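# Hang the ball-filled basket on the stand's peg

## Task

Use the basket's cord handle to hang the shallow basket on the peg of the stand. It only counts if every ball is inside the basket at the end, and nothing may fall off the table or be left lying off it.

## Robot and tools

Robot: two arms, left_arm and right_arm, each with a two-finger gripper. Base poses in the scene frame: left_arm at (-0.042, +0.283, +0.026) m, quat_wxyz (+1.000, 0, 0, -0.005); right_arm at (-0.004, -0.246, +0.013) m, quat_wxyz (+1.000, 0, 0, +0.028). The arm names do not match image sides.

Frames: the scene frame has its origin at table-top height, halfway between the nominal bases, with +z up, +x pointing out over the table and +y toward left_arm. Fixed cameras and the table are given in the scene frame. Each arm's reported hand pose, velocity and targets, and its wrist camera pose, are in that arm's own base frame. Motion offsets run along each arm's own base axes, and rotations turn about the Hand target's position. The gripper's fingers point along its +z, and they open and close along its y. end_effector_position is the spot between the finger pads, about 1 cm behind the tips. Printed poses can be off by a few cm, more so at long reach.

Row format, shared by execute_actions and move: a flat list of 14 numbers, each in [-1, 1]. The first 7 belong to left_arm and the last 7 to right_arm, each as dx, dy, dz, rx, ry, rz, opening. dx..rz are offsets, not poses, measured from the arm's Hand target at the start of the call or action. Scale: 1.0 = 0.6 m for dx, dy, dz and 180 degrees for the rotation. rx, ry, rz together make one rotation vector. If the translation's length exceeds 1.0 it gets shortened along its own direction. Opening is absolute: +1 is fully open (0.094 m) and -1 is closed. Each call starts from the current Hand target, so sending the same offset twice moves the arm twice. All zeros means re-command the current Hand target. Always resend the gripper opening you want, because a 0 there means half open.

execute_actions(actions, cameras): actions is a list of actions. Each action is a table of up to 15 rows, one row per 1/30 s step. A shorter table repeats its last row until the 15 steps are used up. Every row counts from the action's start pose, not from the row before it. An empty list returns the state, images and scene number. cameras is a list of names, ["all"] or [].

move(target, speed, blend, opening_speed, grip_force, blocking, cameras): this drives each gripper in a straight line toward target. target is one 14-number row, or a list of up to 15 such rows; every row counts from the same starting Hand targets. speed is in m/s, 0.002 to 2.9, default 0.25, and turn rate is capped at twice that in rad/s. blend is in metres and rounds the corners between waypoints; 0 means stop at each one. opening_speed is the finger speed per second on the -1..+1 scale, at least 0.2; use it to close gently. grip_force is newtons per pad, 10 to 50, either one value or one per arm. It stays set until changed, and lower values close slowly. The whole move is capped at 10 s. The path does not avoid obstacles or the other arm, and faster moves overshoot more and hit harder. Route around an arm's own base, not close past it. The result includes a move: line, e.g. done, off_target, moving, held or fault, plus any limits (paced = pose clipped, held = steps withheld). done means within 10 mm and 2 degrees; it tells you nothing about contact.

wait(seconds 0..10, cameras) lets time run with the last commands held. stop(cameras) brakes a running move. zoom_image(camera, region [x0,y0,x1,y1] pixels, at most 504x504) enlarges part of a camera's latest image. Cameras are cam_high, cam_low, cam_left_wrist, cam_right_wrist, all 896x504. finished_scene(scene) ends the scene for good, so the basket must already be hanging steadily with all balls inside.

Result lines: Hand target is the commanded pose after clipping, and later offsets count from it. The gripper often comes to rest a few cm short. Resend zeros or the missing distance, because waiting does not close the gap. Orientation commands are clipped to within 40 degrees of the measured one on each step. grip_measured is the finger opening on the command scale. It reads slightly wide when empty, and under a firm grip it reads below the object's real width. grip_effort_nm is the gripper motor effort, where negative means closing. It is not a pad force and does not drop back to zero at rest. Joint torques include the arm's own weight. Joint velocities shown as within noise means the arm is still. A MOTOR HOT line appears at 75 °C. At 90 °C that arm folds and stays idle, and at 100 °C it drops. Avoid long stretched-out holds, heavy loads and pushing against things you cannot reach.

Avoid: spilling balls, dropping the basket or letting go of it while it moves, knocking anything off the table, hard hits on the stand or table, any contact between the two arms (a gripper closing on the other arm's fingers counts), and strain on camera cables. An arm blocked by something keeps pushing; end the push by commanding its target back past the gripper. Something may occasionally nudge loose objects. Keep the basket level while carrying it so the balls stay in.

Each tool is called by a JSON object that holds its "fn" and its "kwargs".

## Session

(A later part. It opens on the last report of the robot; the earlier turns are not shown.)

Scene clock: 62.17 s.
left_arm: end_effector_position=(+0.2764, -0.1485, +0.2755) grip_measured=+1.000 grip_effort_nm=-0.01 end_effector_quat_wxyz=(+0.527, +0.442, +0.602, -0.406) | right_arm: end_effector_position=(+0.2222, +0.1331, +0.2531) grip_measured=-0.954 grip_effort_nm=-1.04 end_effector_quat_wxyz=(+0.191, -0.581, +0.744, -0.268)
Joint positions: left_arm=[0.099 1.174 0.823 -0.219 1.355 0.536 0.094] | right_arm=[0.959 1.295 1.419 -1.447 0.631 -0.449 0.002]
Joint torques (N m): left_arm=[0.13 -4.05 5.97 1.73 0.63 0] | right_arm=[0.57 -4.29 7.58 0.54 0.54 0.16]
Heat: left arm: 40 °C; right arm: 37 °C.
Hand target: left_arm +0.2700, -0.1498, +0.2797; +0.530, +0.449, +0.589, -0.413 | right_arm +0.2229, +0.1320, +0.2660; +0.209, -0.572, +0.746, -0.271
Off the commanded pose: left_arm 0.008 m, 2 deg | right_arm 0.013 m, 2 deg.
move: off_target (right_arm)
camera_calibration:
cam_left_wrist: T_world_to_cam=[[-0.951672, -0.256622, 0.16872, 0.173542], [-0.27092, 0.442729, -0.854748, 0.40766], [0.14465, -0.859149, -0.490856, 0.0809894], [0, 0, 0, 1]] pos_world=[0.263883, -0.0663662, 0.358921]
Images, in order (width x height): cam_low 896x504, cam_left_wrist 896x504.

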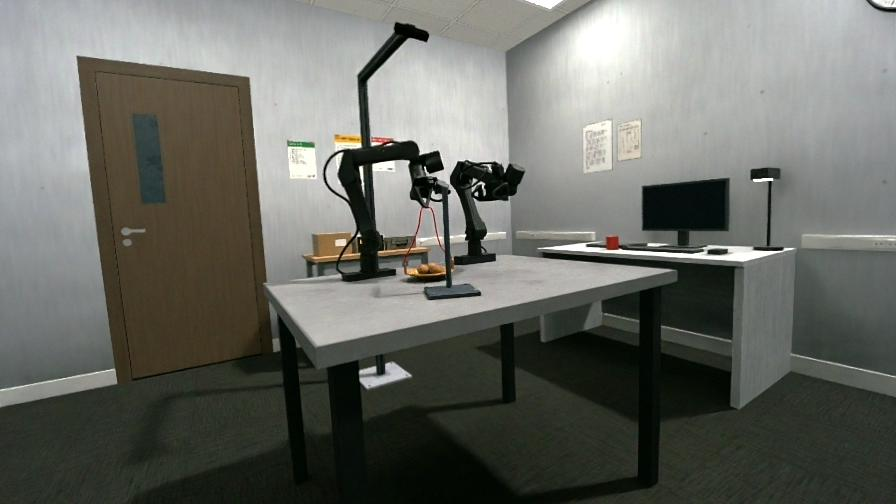

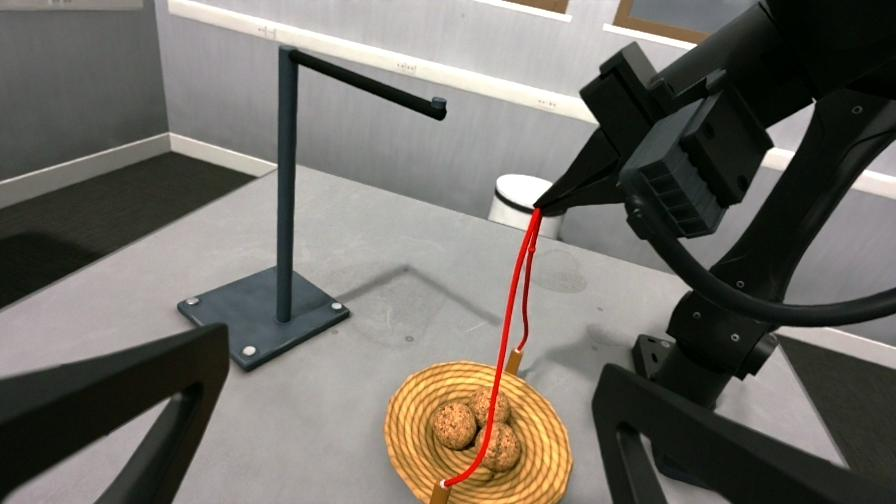

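{"fn": "move", "kwargs": {"target": [0,0,0,0,0,0,1, 0.002,0.001,0.025,0,0,0,-1], "speed": 0.03, "cameras": ["cam_left_wrist", "cam_low"]}}

{"fn": "zoom_image", "kwargs": {"camera": "cam_low", "region": [370, 170, 530, 310]}}

Scene clock: 64.03 s.
left_arm: end_effector_position=(+0.2764, -0.1485, +0.2755) grip_measured=+1.000 grip_effort_nm=-0.01 end_effector_quat_wxyz=(+0.527, +0.442, +0.602, -0.406) | right_arm: end_effector_position=(+0.2212, +0.1318, +0.2689) grip_measured=-0.955 grip_effort_nm=-1.04 end_effector_quat_wxyz=(+0.191, -0.581, +0.744, -0.268)
Joint positions: left_arm=[0.099 1.174 0.823 -0.219 1.355 0.536 0.094] | right_arm=[0.959 1.312 1.498 -1.509 0.63 -0.449 0.002]
Joint torques (N m): left_arm=[0.2 -4.11 6.05 1.72 0.62 -0.02] | right_arm=[0.32 -3.34 7.8 0.59 0.53 0.1]
Heat: left arm: 40 °C; right arm: 37 °C.
Hand target: left_arm +0.2700, -0.1498, +0.2797; +0.530, +0.449, +0.589, -0.413 | right_arm +0.2240, +0.1326, +0.2810; +0.209, -0.572, +0.746, -0.271
Off the commanded pose: left_arm 0.008 m, 2 deg | right_arm 0.013 m, 2 deg.
move: off_target (right_arm)
camera_calibration:
cam_left_wrist: T_world_to_cam=[[-0.951672, -0.256622, 0.16872, 0.173542], [-0.27092, 0.442729, -0.854748, 0.40766], [0.14465, -0.859149, -0.490856, 0.0809894], [0, 0, 0, 1]] pos_world=[0.263883, -0.0663662, 0.358921]
Images, in order (width x height): cam_low 896x504, cam_left_wrist 896x504.

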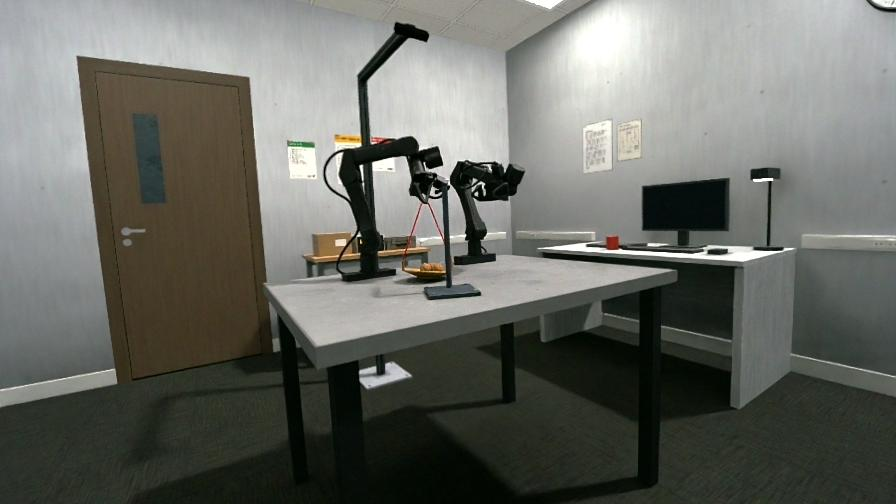

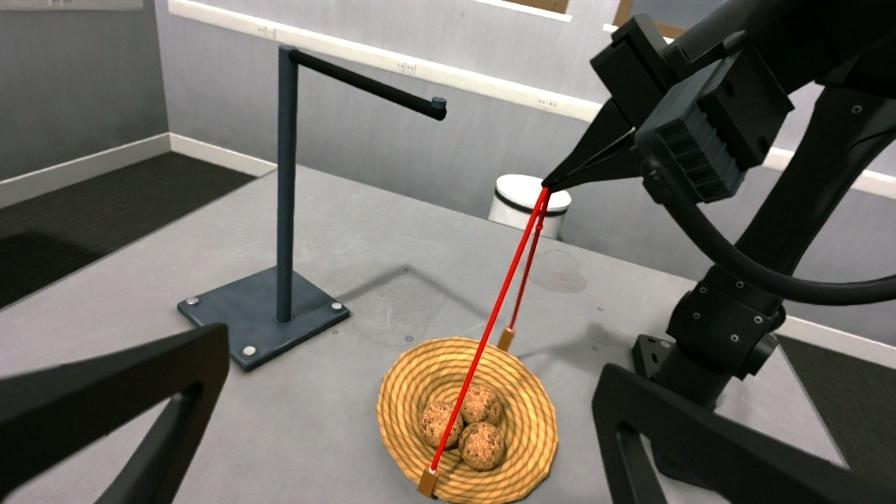

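Scaled by 3.150 from the camera's 896x504 image, which has a finer 1280x720 frame.

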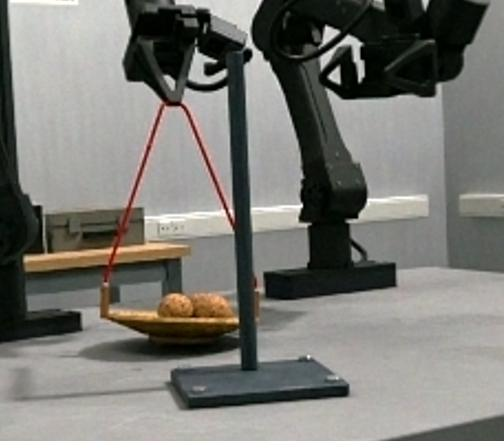

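{"fn": "wait", "kwargs": {"seconds": 0.7, "cameras": ["cam_left_wrist", "cam_low", "cam_right_wrist"]}}

{"fn": "zoom_image", "kwargs": {"camera": "cam_low", "region": [370, 170, 530, 310]}}

Scene clock: 65.37 s.
left_arm: end_effector_position=(+0.2764, -0.1485, +0.2755) grip_measured=+1.000 grip_effort_nm=-0.01 end_effector_quat_wxyz=(+0.527, +0.442, +0.602, -0.406) | right_arm: end_effector_position=(+0.2211, +0.1317, +0.2689) grip_measured=-0.955 grip_effort_nm=-1.04 end_effector_quat_wxyz=(+0.191, -0.581, +0.744, -0.268)
Joint positions: left_arm=[0.099 1.174 0.823 -0.219 1.355 0.536 0.094] | right_arm=[0.959 1.312 1.498 -1.509 0.63 -0.449 0.002]
Joint torques (N m): left_arm=[0.14 -4.08 6.01 1.72 0.62 0] | right_arm=[0.34 -3.3 7.87 0.59 0.52 0.11]
Heat: left arm: 40 °C; right arm: 37 °C.
Hand target: left_arm +0.2700, -0.1498, +0.2797; +0.530, +0.449, +0.589, -0.413 | right_arm +0.2241, +0.1326, +0.2810; +0.209, -0.572, +0.746, -0.271
Tool commands: left_gripper/opening=+1.0 right_gripper/opening=-1.0
Off the commanded pose: left_arm 0.008 m, 2 deg | right_arm 0.013 m, 2 deg.
wait: 0.70 s; at rest from the start
camera_calibration:
cam_left_wrist: T_world_to_cam=[[-0.951672, -0.256622, 0.16872, 0.173542], [-0.27092, 0.442729, -0.854748, 0.40766], [0.14465, -0.859149, -0.490856, 0.0809894], [0, 0, 0, 1]] pos_world=[0.263883, -0.0663662, 0.358921]
cam_right_wrist: T_world_to_cam=[[0.761065, -0.0450646, 0.647108, -0.342957], [-0.376482, -0.843061, 0.384071, 0.12346], [0.528243, -0.535927, -0.65859, 0.241398], [0, 0, 0, 1]] pos_world=[0.179976, 0.218001, 0.333495]
Images, in order (width x height): cam_low 896x504, cam_left_wrist 896x504, cam_right_wrist 896x504.

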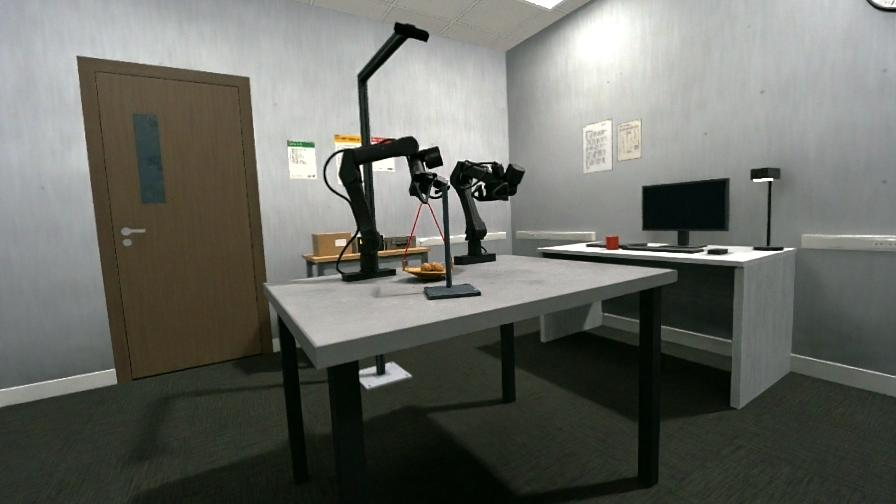

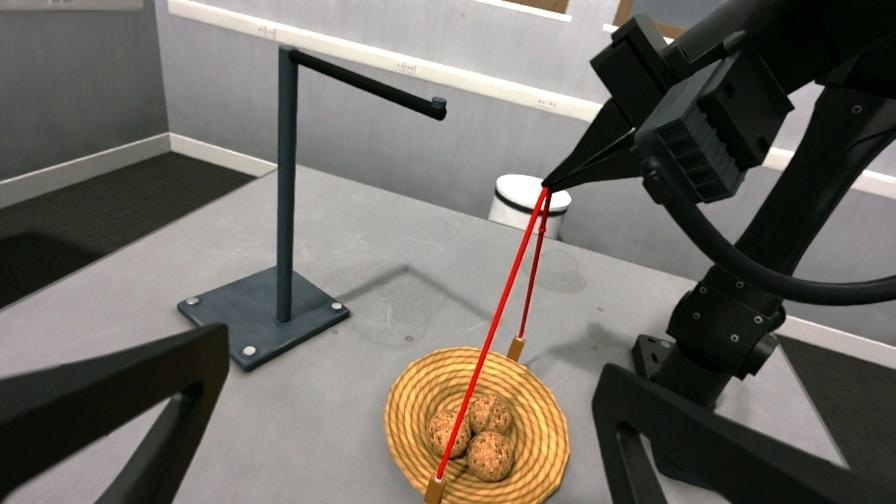

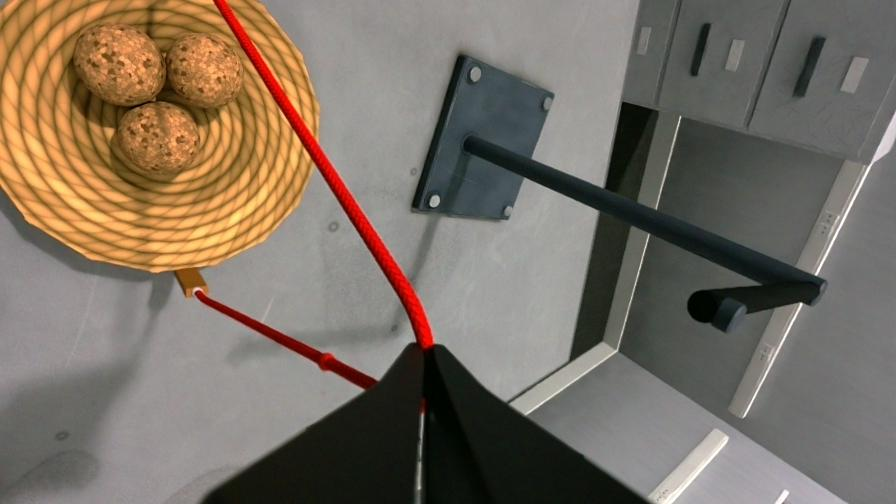

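Scaled by 3.150 from the camera's 896x504 image, which has a finer 1280x720 frame.

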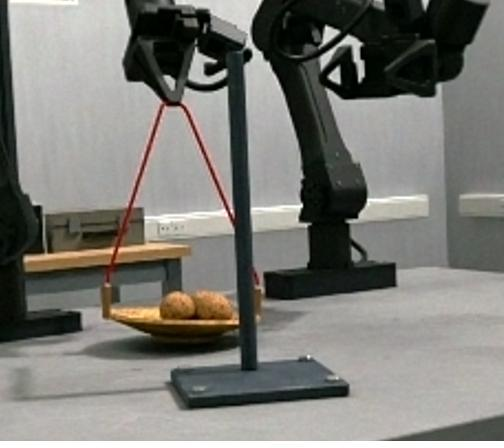

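{"fn": "move", "kwargs": {"target": [0,0,0,0,0,0,1, 0.02,0.015,0.14,0,0,-0.03,-1], "speed": 0.05, "cameras": ["cam_left_wrist", "cam_low", "cam_right_wrist"]}}

{"fn": "zoom_image", "kwargs": {"camera": "cam_low", "region": [370, 150, 530, 290]}}

Scene clock: 70.10 s.
left_arm: end_effector_position=(+0.2764, -0.1485, +0.2755) grip_measured=+1.000 grip_effort_nm=-0.01 end_effector_quat_wxyz=(+0.527, +0.442, +0.602, -0.406) | right_arm: end_effector_position=(+0.2323, +0.1451, +0.3512) grip_measured=-0.955 grip_effort_nm=-1.04 end_effector_quat_wxyz=(+0.282, -0.564, +0.735, -0.249)
Joint positions: left_arm=[0.099 1.174 0.823 -0.219 1.355 0.536 0.094] | right_arm=[0.959 1.366 1.845 -1.585 0.64 -0.507 0.002]
Joint torques (N m): left_arm=[0.14 -4.11 6.04 1.72 0.61 0.01] | right_arm=[-0.12 -3.23 7.05 0.92 0.65 0.02]
Heat: left arm: 40 °C; right arm: 38 °C.
Hand target: left_arm +0.2700, -0.1498, +0.2797; +0.530, +0.449, +0.589, -0.413 | right_arm +0.2360, +0.1416, +0.3650; +0.196, -0.536, +0.772, -0.281
Off the commanded pose: left_arm 0.008 m, 2 deg | right_arm 0.015 m, 12 deg.
joint read past its limit (right arm) — joint 4 (wrist pitch), lower limit.
joint sent to its limit (right arm) — joint 4 (wrist pitch), lower limit. The joint targets are off in orientation, not in position.
move: off_target (right_arm)
camera_calibration:
cam_left_wrist: T_world_to_cam=[[-0.951672, -0.256622, 0.16872, 0.173542], [-0.27092, 0.442729, -0.854748, 0.40766], [0.14465, -0.859149, -0.490856, 0.0809894], [0, 0, 0, 1]] pos_world=[0.263883, -0.0663662, 0.358921]
cam_right_wrist: T_world_to_cam=[[0.677482, -0.108988, 0.72742, -0.403612], [-0.379474, -0.898975, 0.218731, 0.174264], [0.630094, -0.424223, -0.650397, 0.254105], [0, 0, 0, 1]] pos_world=[0.179459, 0.220467, 0.420748]
Images, in order (width x height): cam_low 896x504, cam_left_wrist 896x504, cam_right_wrist 896x504.

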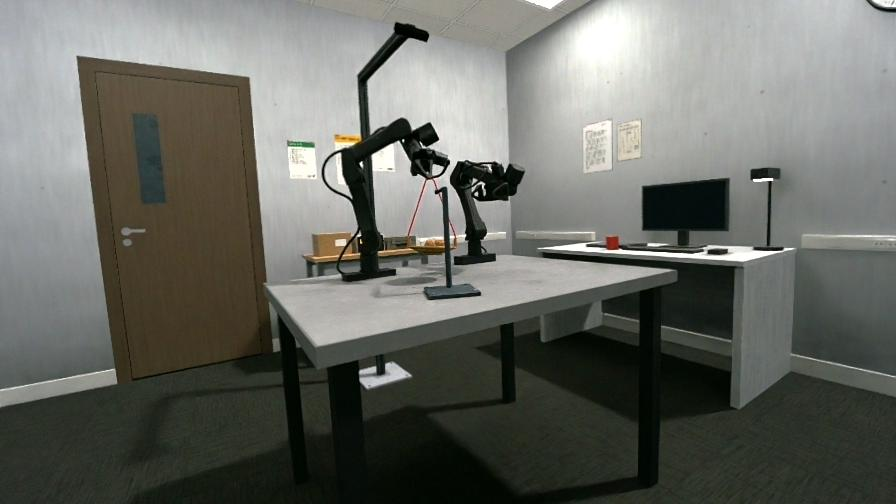

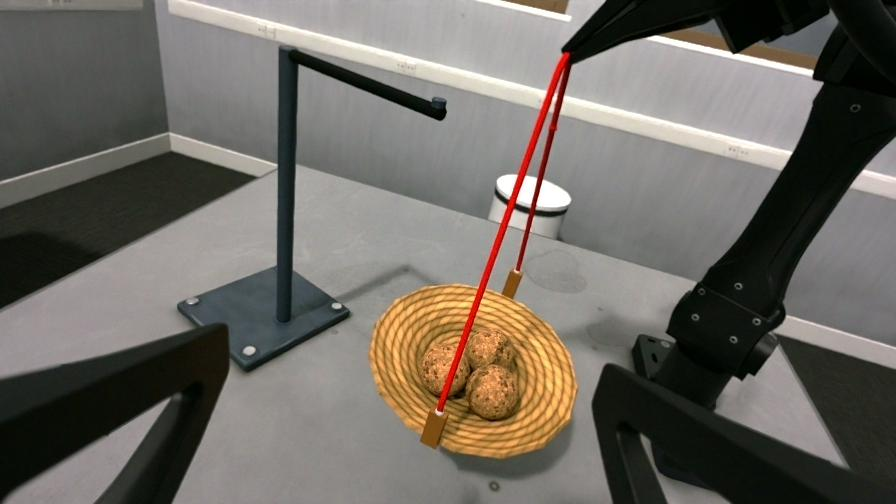

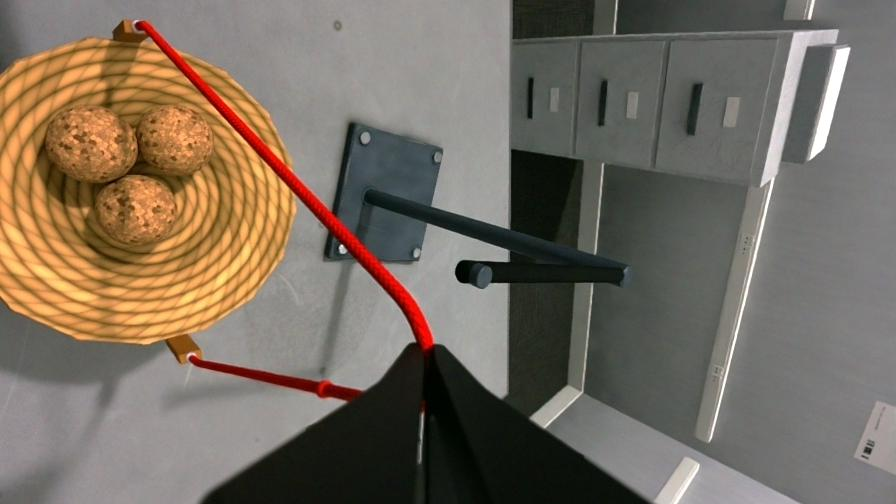

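Scaled by 3.150 from the camera's 896x504 image, which has a finer 1280x720 frame.

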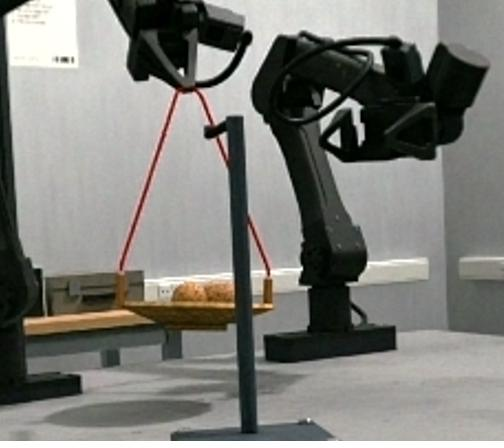

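{"fn": "move", "kwargs": {"target": [0,0,0,0,0,0,1, 0.0467,-0.006,0.0,-0.0155,-0.0534,0.046,-1], "speed": 0.04, "cameras": ["cam_left_wrist", "cam_low", "cam_right_wrist"]}}

{"fn": "zoom_image", "kwargs": {"camera": "cam_low", "region": [370, 150, 530, 290]}}

Scene clock: 81.93 s.
left_arm: end_effector_position=(+0.2764, -0.1485, +0.2755) grip_measured=+1.000 grip_effort_nm=-0.01 end_effector_quat_wxyz=(+0.527, +0.442, +0.602, -0.406) | right_arm: end_effector_position=(+0.2558, +0.1387, +0.3481) grip_measured=-0.955 grip_effort_nm=-1.04 end_effector_quat_wxyz=(+0.237, -0.591, +0.703, -0.317)
Joint positions: left_arm=[0.099 1.174 0.823 -0.219 1.355 0.536 0.094] | right_arm=[0.916 1.44 1.866 -1.586 0.724 -0.641 0.002]
Joint torques (N m): left_arm=[0.13 -4.07 6.08 1.72 0.61 -0.01] | right_arm=[-0.49 -4.04 7.28 1.11 0.75 0]
Heat: left arm: 40 °C; right arm: 38 °C.
Hand target: left_arm +0.2700, -0.1498, +0.2797; +0.530, +0.449, +0.589, -0.413 | right_arm +0.2641, +0.1379, +0.3651; +0.266, -0.570, +0.705, -0.328
Off the commanded pose: left_arm 0.008 m, 2 deg | right_arm 0.019 m, 4 deg.
joint read past its limit (right arm) — joint 4 (wrist pitch), lower limit.
move: off_target (right_arm)
camera_calibration:
cam_left_wrist: T_world_to_cam=[[-0.951672, -0.256622, 0.16872, 0.173542], [-0.27092, 0.442729, -0.854748, 0.40766], [0.14465, -0.859149, -0.490856, 0.0809894], [0, 0, 0, 1]] pos_world=[0.263883, -0.0663662, 0.358921]
cam_right_wrist: T_world_to_cam=[[0.666466, 0.0362831, 0.744652, -0.441392], [-0.369921, -0.851096, 0.37255, 0.115384], [0.647288, -0.523754, -0.553805, 0.210409], [0, 0, 0, 1]] pos_world=[0.200661, 0.22442, 0.402223]
Images, in order (width x height): cam_low 896x504, cam_left_wrist 896x504, cam_right_wrist 896x504.

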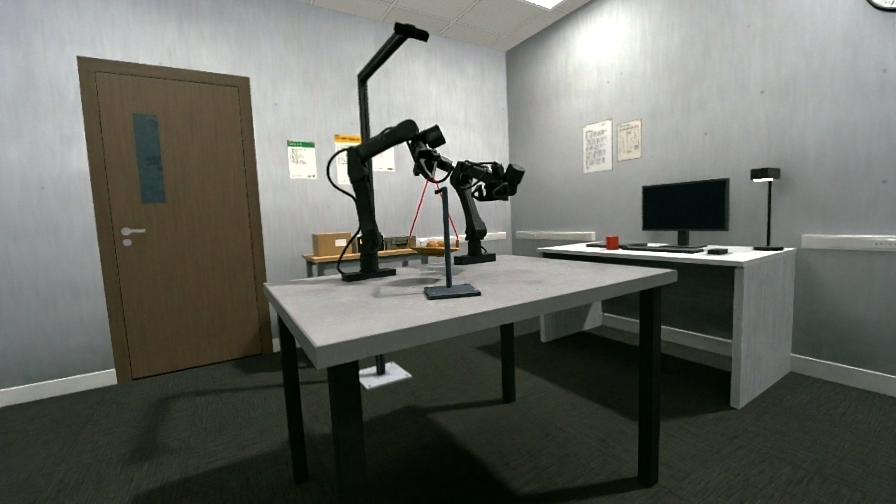

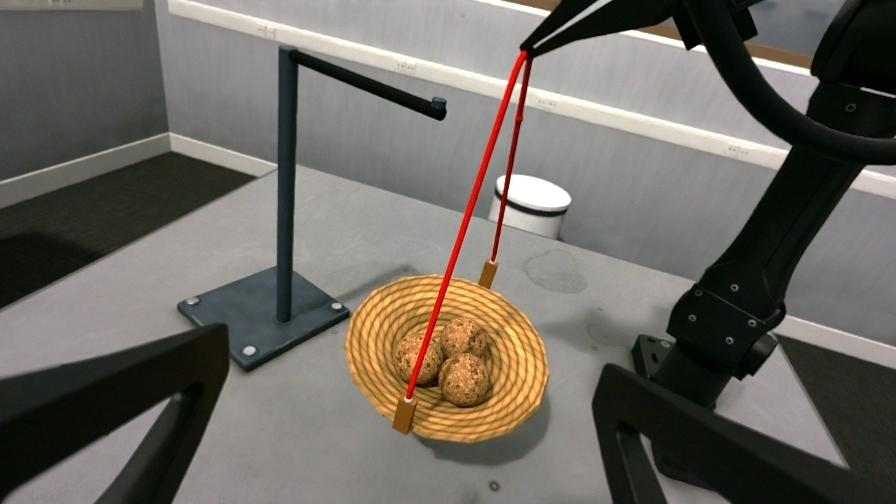

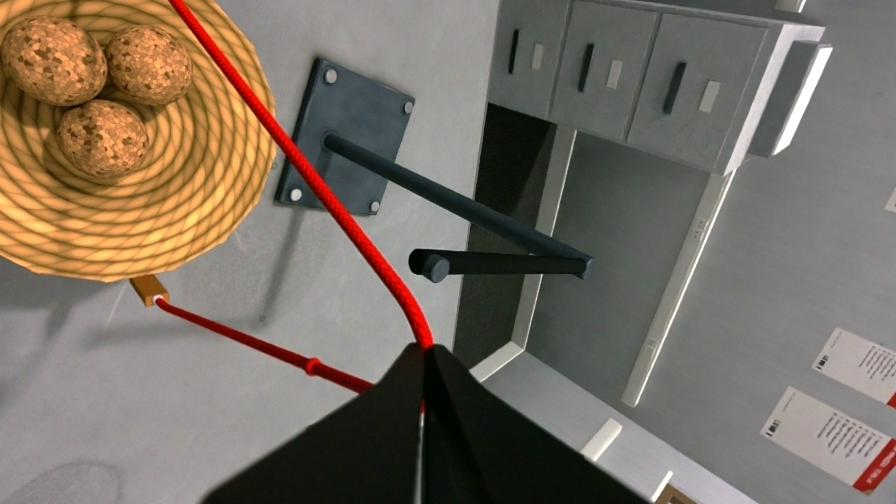

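Scaled by 3.150 from the camera's 896x504 image, which has a finer 1280x720 frame.

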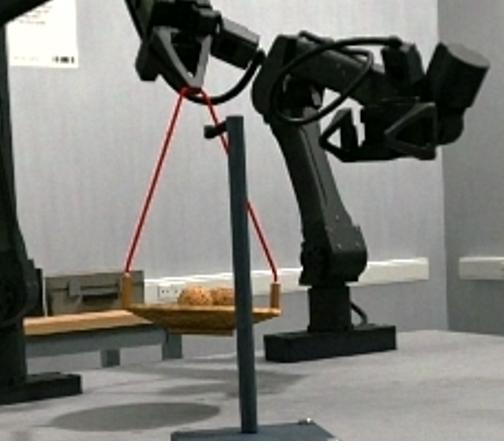

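{"fn": "move", "kwargs": {"target": [0,0,0,0,0,0,1, 0.145,-0.06,0.002,0,0,0,-1], "speed": 0.04, "cameras": ["cam_left_wrist", "cam_low", "cam_right_wrist"]}}

{"fn": "zoom_image", "kwargs": {"camera": "cam_low", "region": [370, 150, 530, 290]}}

{"fn": "zoom_image", "kwargs": {"camera": "cam_left_wrist", "region": [260, 10, 560, 190]}}

Scene clock: 88.00 s.
left_arm: end_effector_position=(+0.2764, -0.1485, +0.2755) grip_measured=+1.000 grip_effort_nm=-0.01 end_effector_quat_wxyz=(+0.527, +0.442, +0.602, -0.406) | right_arm: end_effector_position=(+0.3423, +0.1002, +0.3462) grip_measured=-0.955 grip_effort_nm=-1.04 end_effector_quat_wxyz=(+0.231, -0.589, +0.706, -0.320)
Joint positions: left_arm=[0.099 1.174 0.823 -0.219 1.355 0.536 0.094] | right_arm=[0.547 1.514 1.886 -1.308 0.545 -1.026 0.002]
Joint torques (N m): left_arm=[0.16 -4.07 6.04 1.7 0.62 -0.01] | right_arm=[-0.42 -5.33 8.02 1.49 0.31 0.01]
Heat: left arm: 40 °C; right arm: 38 °C.
Hand target: left_arm +0.2700, -0.1498, +0.2797; +0.530, +0.449, +0.589, -0.413 | right_arm +0.3511, +0.1021, +0.3661; +0.266, -0.570, +0.705, -0.328
Off the commanded pose: left_arm 0.008 m, 2 deg | right_arm 0.022 m, 5 deg.
move: off_target (right_arm)
camera_calibration:
cam_left_wrist: T_world_to_cam=[[-0.951672, -0.256622, 0.16872, 0.173542], [-0.27092, 0.442729, -0.854748, 0.40766], [0.14465, -0.859149, -0.490856, 0.0809894], [0, 0, 0, 1]] pos_world=[0.263883, -0.0663662, 0.358921]
cam_right_wrist: T_world_to_cam=[[0.670683, 0.0330231, 0.741009, -0.496125], [-0.378388, -0.844011, 0.38009, 0.114905], [0.637971, -0.535309, -0.553568, 0.13741], [0, 0, 0, 1]] pos_world=[0.288558, 0.186922, 0.400025]
Images, in order (width x height): cam_low 896x504, cam_left_wrist 896x504, cam_right_wrist 896x504.

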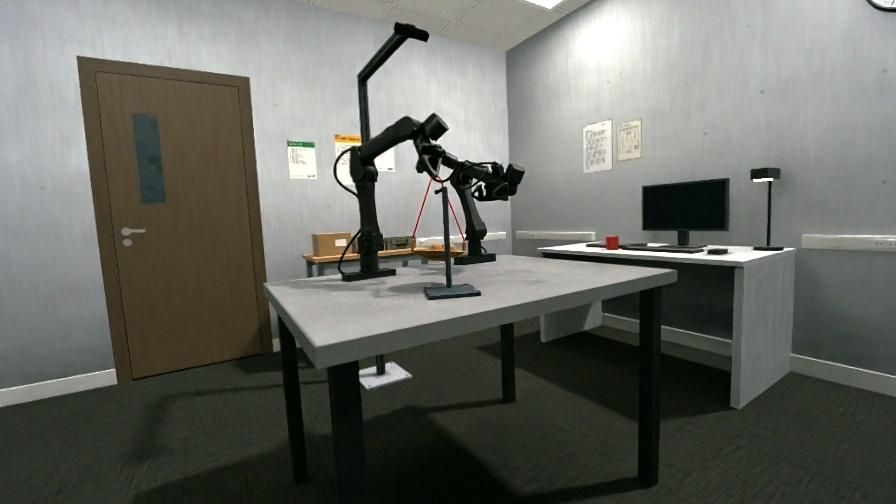

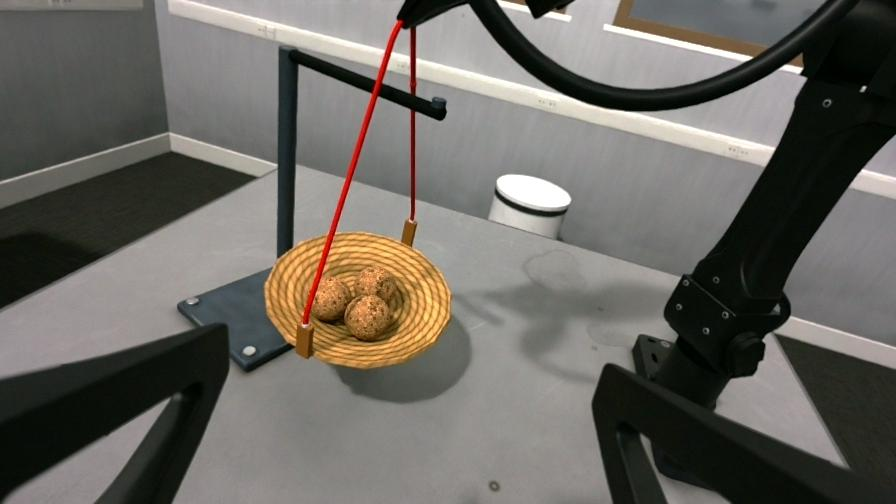

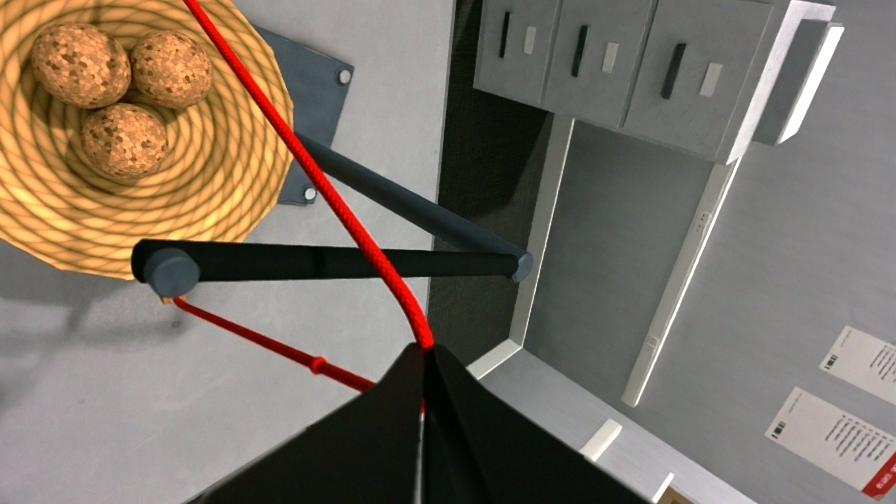

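Scaled by 3.150 from the camera's 896x504 image, which has a finer 1280x720 frame.

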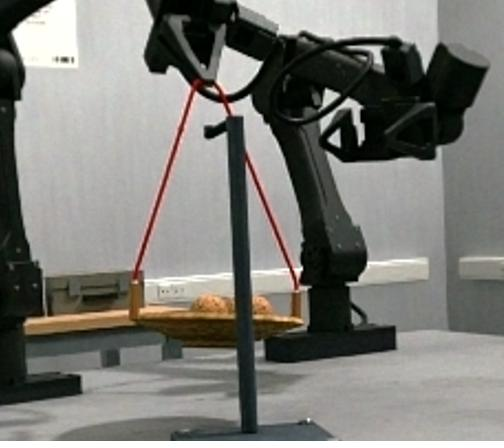

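Scaled by 1.680 from the camera's 896x504 image, which has a finer 1280x720 frame.

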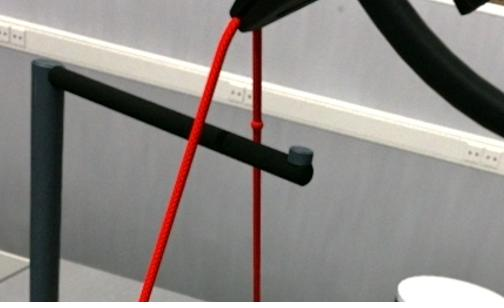

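{"fn": "move", "kwargs": {"target": [0,0,0,0,0,0,1, 0.005,0.0125,-0.02,0,0,0,-1], "speed": 0.03, "cameras": ["cam_left_wrist", "cam_right_wrist"]}}

{"fn": "zoom_image", "kwargs": {"camera": "cam_left_wrist", "region": [310, 10, 510, 130]}}

Scene clock: 92.30 s.
left_arm: end_effector_position=(+0.2764, -0.1485, +0.2755) grip_measured=+1.000 grip_effort_nm=-0.01 end_effector_quat_wxyz=(+0.527, +0.442, +0.602, -0.406) | right_arm: end_effector_position=(+0.3478, +0.1066, +0.3465) grip_measured=-0.955 grip_effort_nm=-1.04 end_effector_quat_wxyz=(+0.246, -0.585, +0.704, -0.319)
Joint positions: left_arm=[0.099 1.174 0.823 -0.219 1.355 0.536 0.094] | right_arm=[0.553 1.514 1.87 -1.264 0.543 -1.023 0.002]
Joint torques (N m): left_arm=[0.1 -4.08 6 1.73 0.63 0] | right_arm=[0.53 -5.53 4.96 1.54 0.43 0.13]
Heat: left arm: 40 °C; right arm: 38 °C.
Hand target: left_arm +0.2700, -0.1498, +0.2797; +0.530, +0.449, +0.589, -0.413 | right_arm +0.3541, +0.1095, +0.3542; +0.266, -0.570, +0.705, -0.328
Off the commanded pose: left_arm 0.008 m, 2 deg | right_arm 0.010 m, 3 deg.
move: off_target (right_arm)
camera_calibration:
cam_left_wrist: T_world_to_cam=[[-0.951672, -0.256622, 0.16872, 0.173542], [-0.27092, 0.442729, -0.854748, 0.40766], [0.14465, -0.859149, -0.490856, 0.0809894], [0, 0, 0, 1]] pos_world=[0.263883, -0.0663662, 0.358921]
cam_right_wrist: T_world_to_cam=[[0.652975, 0.0232105, 0.757024, -0.498493], [-0.382263, -0.852779, 0.355869, 0.132932], [0.653834, -0.521756, -0.547971, 0.128574], [0, 0, 0, 1]] pos_world=[0.292252, 0.192016, 0.400519]
Images, in order (width x height): cam_left_wrist 896x504, cam_right_wrist 896x504.

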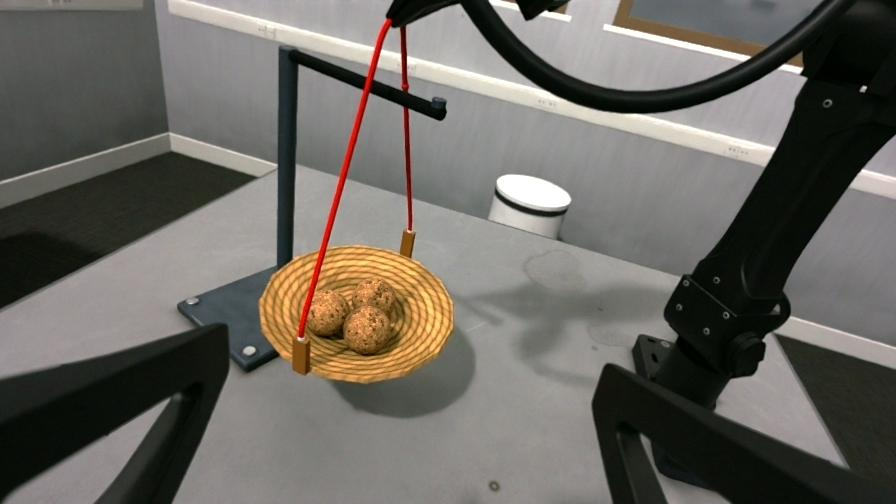

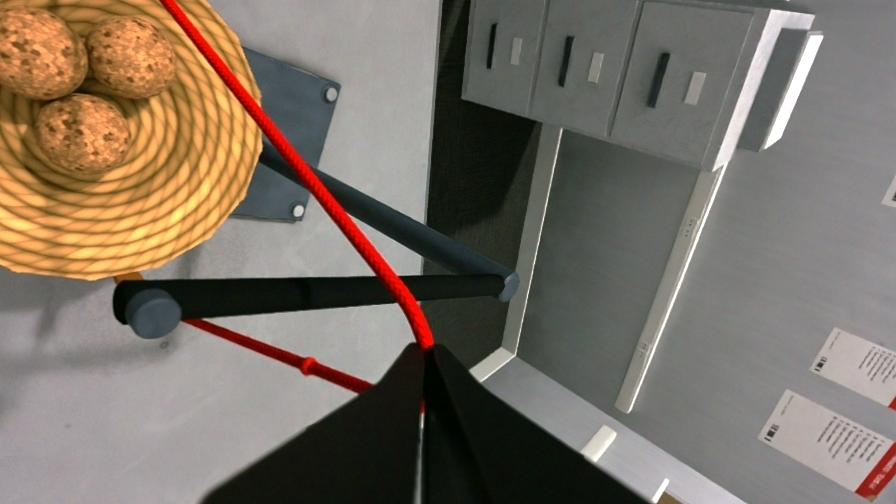

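Scaled by 2.520 from the camera's 896x504 image, which has a finer 1280x720 frame.

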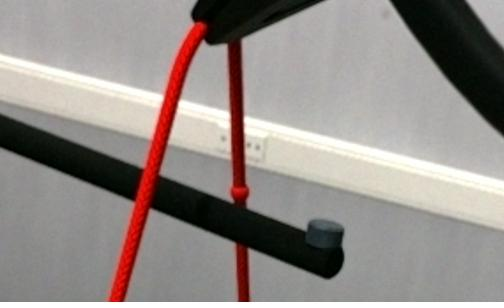

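{"fn": "move", "kwargs": {"target": [0,0,0,0,0,0,1, 0,0,-0.02,0,0,0,-1], "speed": 0.03, "cameras": ["cam_left_wrist", "cam_right_wrist"]}}

{"fn": "zoom_image", "kwargs": {"camera": "cam_left_wrist", "region": [310, 10, 510, 130]}}

Scene clock: 95.23 s.
left_arm: end_effector_position=(+0.2764, -0.1485, +0.2755) grip_measured=+1.000 grip_effort_nm=-0.01 end_effector_quat_wxyz=(+0.527, +0.442, +0.602, -0.406) | right_arm: end_effector_position=(+0.3529, +0.1097, +0.3253) grip_measured=-0.955 grip_effort_nm=-1.04 end_effector_quat_wxyz=(+0.233, -0.590, +0.705, -0.318)
Joint positions: left_arm=[0.099 1.174 0.823 -0.219 1.355 0.536 0.094] | right_arm=[0.553 1.514 1.788 -1.21 0.543 -1.022 0.002]
Joint torques (N m): left_arm=[0.16 -4.07 6.08 1.73 0.59 0] | right_arm=[0.49 -8.42 5.04 1.53 0.44 0.13]
Heat: left arm: 40 °C; right arm: 38 °C.
Hand target: left_arm +0.2700, -0.1498, +0.2797; +0.530, +0.449, +0.589, -0.413 | right_arm +0.3540, +0.1095, +0.3421; +0.266, -0.570, +0.705, -0.328
Off the commanded pose: left_arm 0.008 m, 2 deg | right_arm 0.017 m, 5 deg.
move: off_target (right_arm)
camera_calibration:
cam_left_wrist: T_world_to_cam=[[-0.951672, -0.256622, 0.16872, 0.173542], [-0.27092, 0.442729, -0.854748, 0.40766], [0.14465, -0.859149, -0.490856, 0.0809894], [0, 0, 0, 1]] pos_world=[0.263883, -0.0663662, 0.358921]
cam_right_wrist: T_world_to_cam=[[0.67031, 0.0328873, 0.741352, -0.487924], [-0.374497, -0.847479, 0.376205, 0.135145], [0.640653, -0.529809, -0.555757, 0.123331], [0, 0, 0, 1]] pos_world=[0.298659, 0.195921, 0.379423]
Images, in order (width x height): cam_left_wrist 896x504, cam_right_wrist 896x504.

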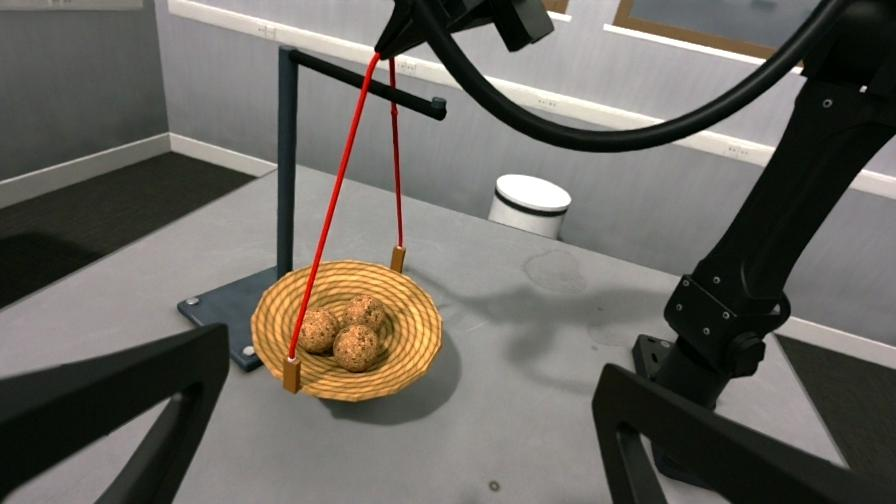

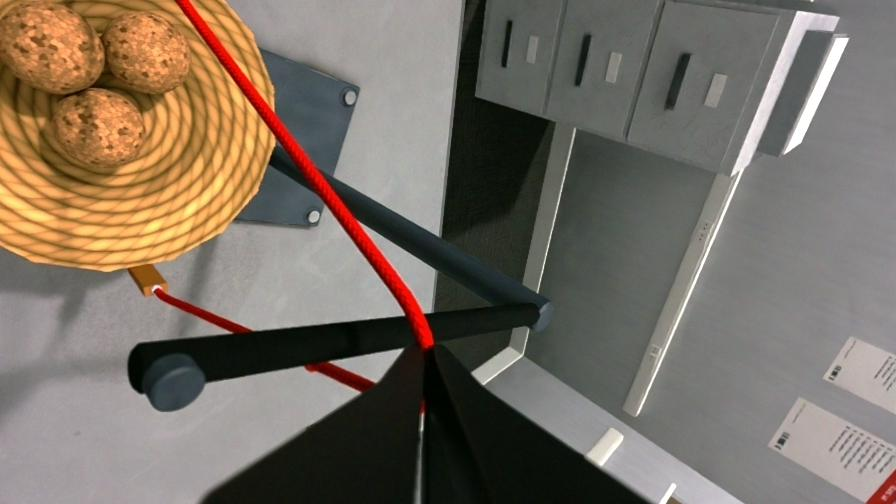

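Scaled by 2.520 from the camera's 896x504 image, which has a finer 1280x720 frame.

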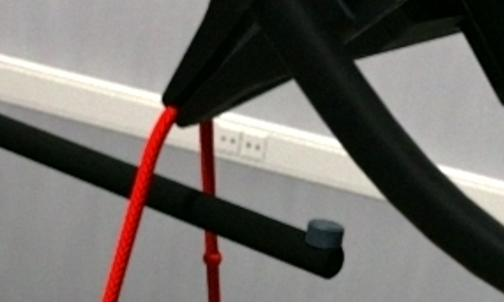

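{"fn": "move", "kwargs": {"target": [0,0,0,0,0,0,1, -0.005,-0.0133,-0.012,0,0,0,-1], "speed": 0.02, "cameras": ["cam_left_wrist", "cam_right_wrist"]}}

{"fn": "zoom_image", "kwargs": {"camera": "cam_left_wrist", "region": [310, 10, 510, 130]}}

Scene clock: 98.53 s.
left_arm: end_effector_position=(+0.2764, -0.1485, +0.2755) grip_measured=+1.000 grip_effort_nm=-0.01 end_effector_quat_wxyz=(+0.527, +0.442, +0.602, -0.406) | right_arm: end_effector_position=(+0.3488, +0.1041, +0.3185) grip_measured=-0.955 grip_effort_nm=-1.04 end_effector_quat_wxyz=(+0.235, -0.588, +0.706, -0.319)
Joint positions: left_arm=[0.099 1.174 0.823 -0.219 1.355 0.536 0.094] | right_arm=[0.545 1.474 1.717 -1.172 0.542 -1.028 0.002]
Joint torques (N m): left_arm=[0.17 -4.03 6 1.71 0.63 0] | right_arm=[-0.47 -8.25 5.12 1.51 0.32 0]
Heat: left arm: 40 °C; right arm: 38 °C.
Hand target: left_arm +0.2700, -0.1498, +0.2797; +0.530, +0.449, +0.589, -0.413 | right_arm +0.3511, +0.1015, +0.3350; +0.266, -0.570, +0.705, -0.328
Off the commanded pose: left_arm 0.008 m, 2 deg | right_arm 0.017 m, 4 deg.
move: off_target (right_arm)
camera_calibration:
cam_left_wrist: T_world_to_cam=[[-0.951672, -0.256622, 0.16872, 0.173542], [-0.27092, 0.442729, -0.854748, 0.40766], [0.14465, -0.859149, -0.490856, 0.0809894], [0, 0, 0, 1]] pos_world=[0.263883, -0.0663662, 0.358921]
cam_right_wrist: T_world_to_cam=[[0.667148, 0.0303783, 0.744305, -0.479564], [-0.378994, -0.846345, 0.37425, 0.13354], [0.641308, -0.531768, -0.553125, 0.118343], [0, 0, 0, 1]] pos_world=[0.294657, 0.19052, 0.372423]
Images, in order (width x height): cam_left_wrist 896x504, cam_right_wrist 896x504.

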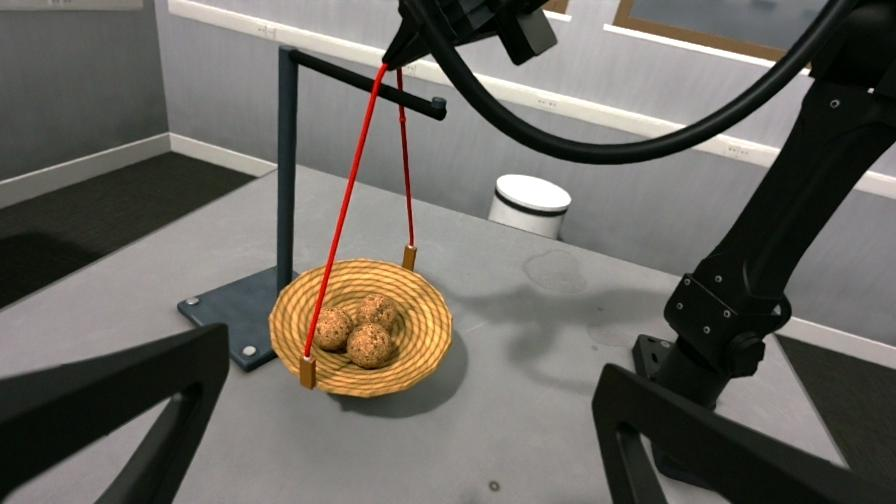

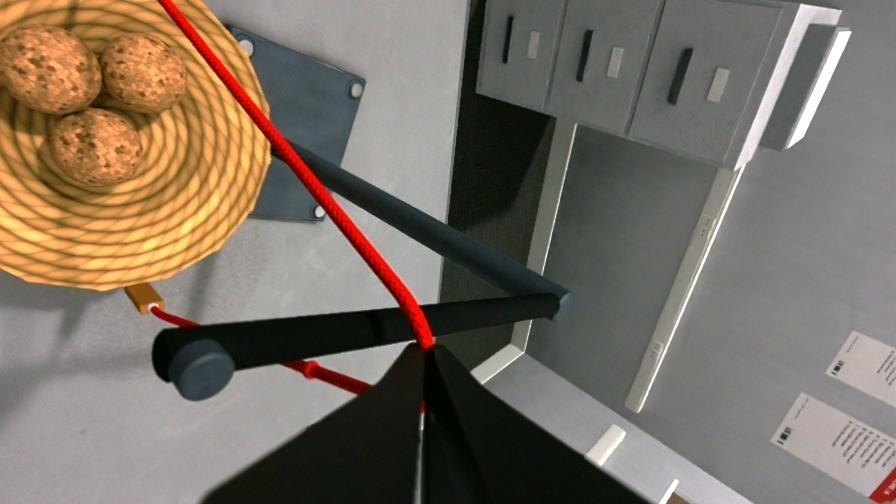

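Scaled by 2.520 from the camera's 896x504 image, which has a finer 1280x720 frame.

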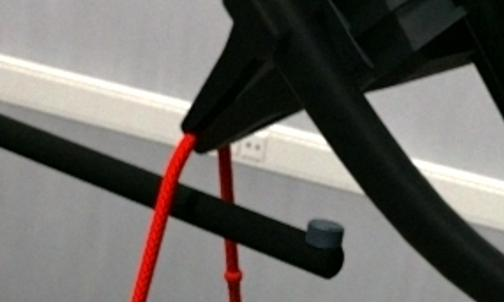

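{"fn": "move", "kwargs": {"target": [0,0,0,0,0,0,1, 0,0,-0.012,0,0,0,-1], "speed": 0.02, "cameras": ["cam_left_wrist"]}}

{"fn": "zoom_image", "kwargs": {"camera": "cam_left_wrist", "region": [310, 10, 510, 130]}}

Scene clock: 107.93 s.
left_arm: end_effector_position=(+0.2764, -0.1485, +0.2755) grip_measured=+1.000 grip_effort_nm=-0.01 end_effector_quat_wxyz=(+0.527, +0.442, +0.602, -0.406) | right_arm: end_effector_position=(+0.3488, +0.1041, +0.3113) grip_measured=-0.955 grip_effort_nm=-1.04 end_effector_quat_wxyz=(+0.235, -0.588, +0.706, -0.319)
Joint positions: left_arm=[0.099 1.174 0.823 -0.219 1.355 0.536 0.094] | right_arm=[0.545 1.46 1.672 -1.141 0.542 -1.028 0.002]
Joint torques (N m): left_arm=[0.1 -4.05 6.01 1.7 0.63 -0.01] | right_arm=[-0.49 -8.24 5.2 1.52 0.32 0]
Heat: left arm: 40 °C; right arm: 37 °C.
Hand target: left_arm +0.2700, -0.1498, +0.2797; +0.530, +0.449, +0.589, -0.413 | right_arm +0.3511, +0.1015, +0.3277; +0.266, -0.570, +0.705, -0.328
Off the commanded pose: left_arm 0.008 m, 2 deg | right_arm 0.017 m, 4 deg.
move: off_target (right_arm)
camera_calibration:
cam_left_wrist: T_world_to_cam=[[-0.951672, -0.256622, 0.16872, 0.173542], [-0.27092, 0.442729, -0.854748, 0.40766], [0.14465, -0.859149, -0.490856, 0.0809894], [0, 0, 0, 1]] pos_world=[0.263883, -0.0663662, 0.358921]
Images, in order (width x height): cam_left_wrist 896x504.

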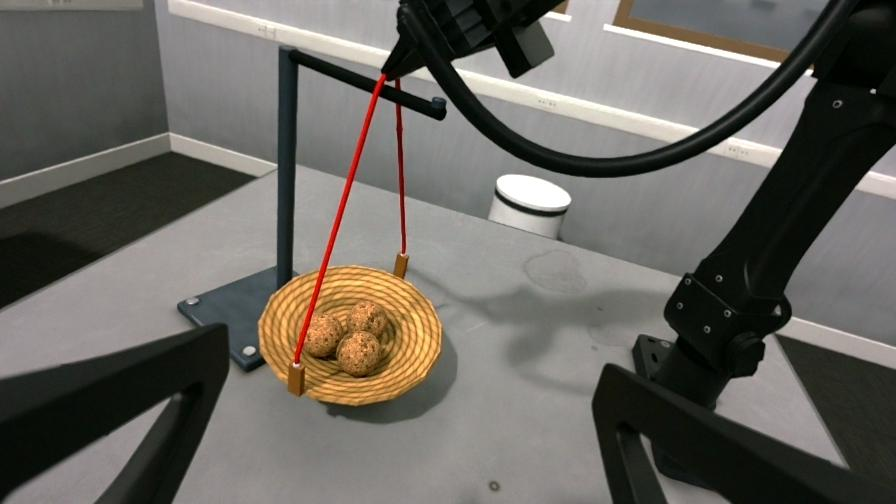

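Scaled by 2.520 from the camera's 896x504 image, which has a finer 1280x720 frame.

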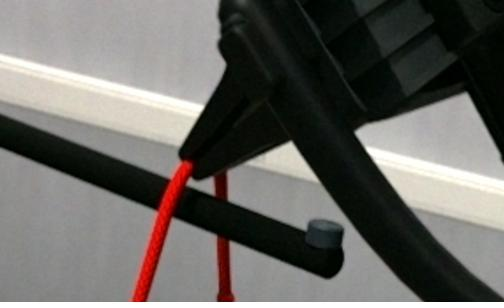

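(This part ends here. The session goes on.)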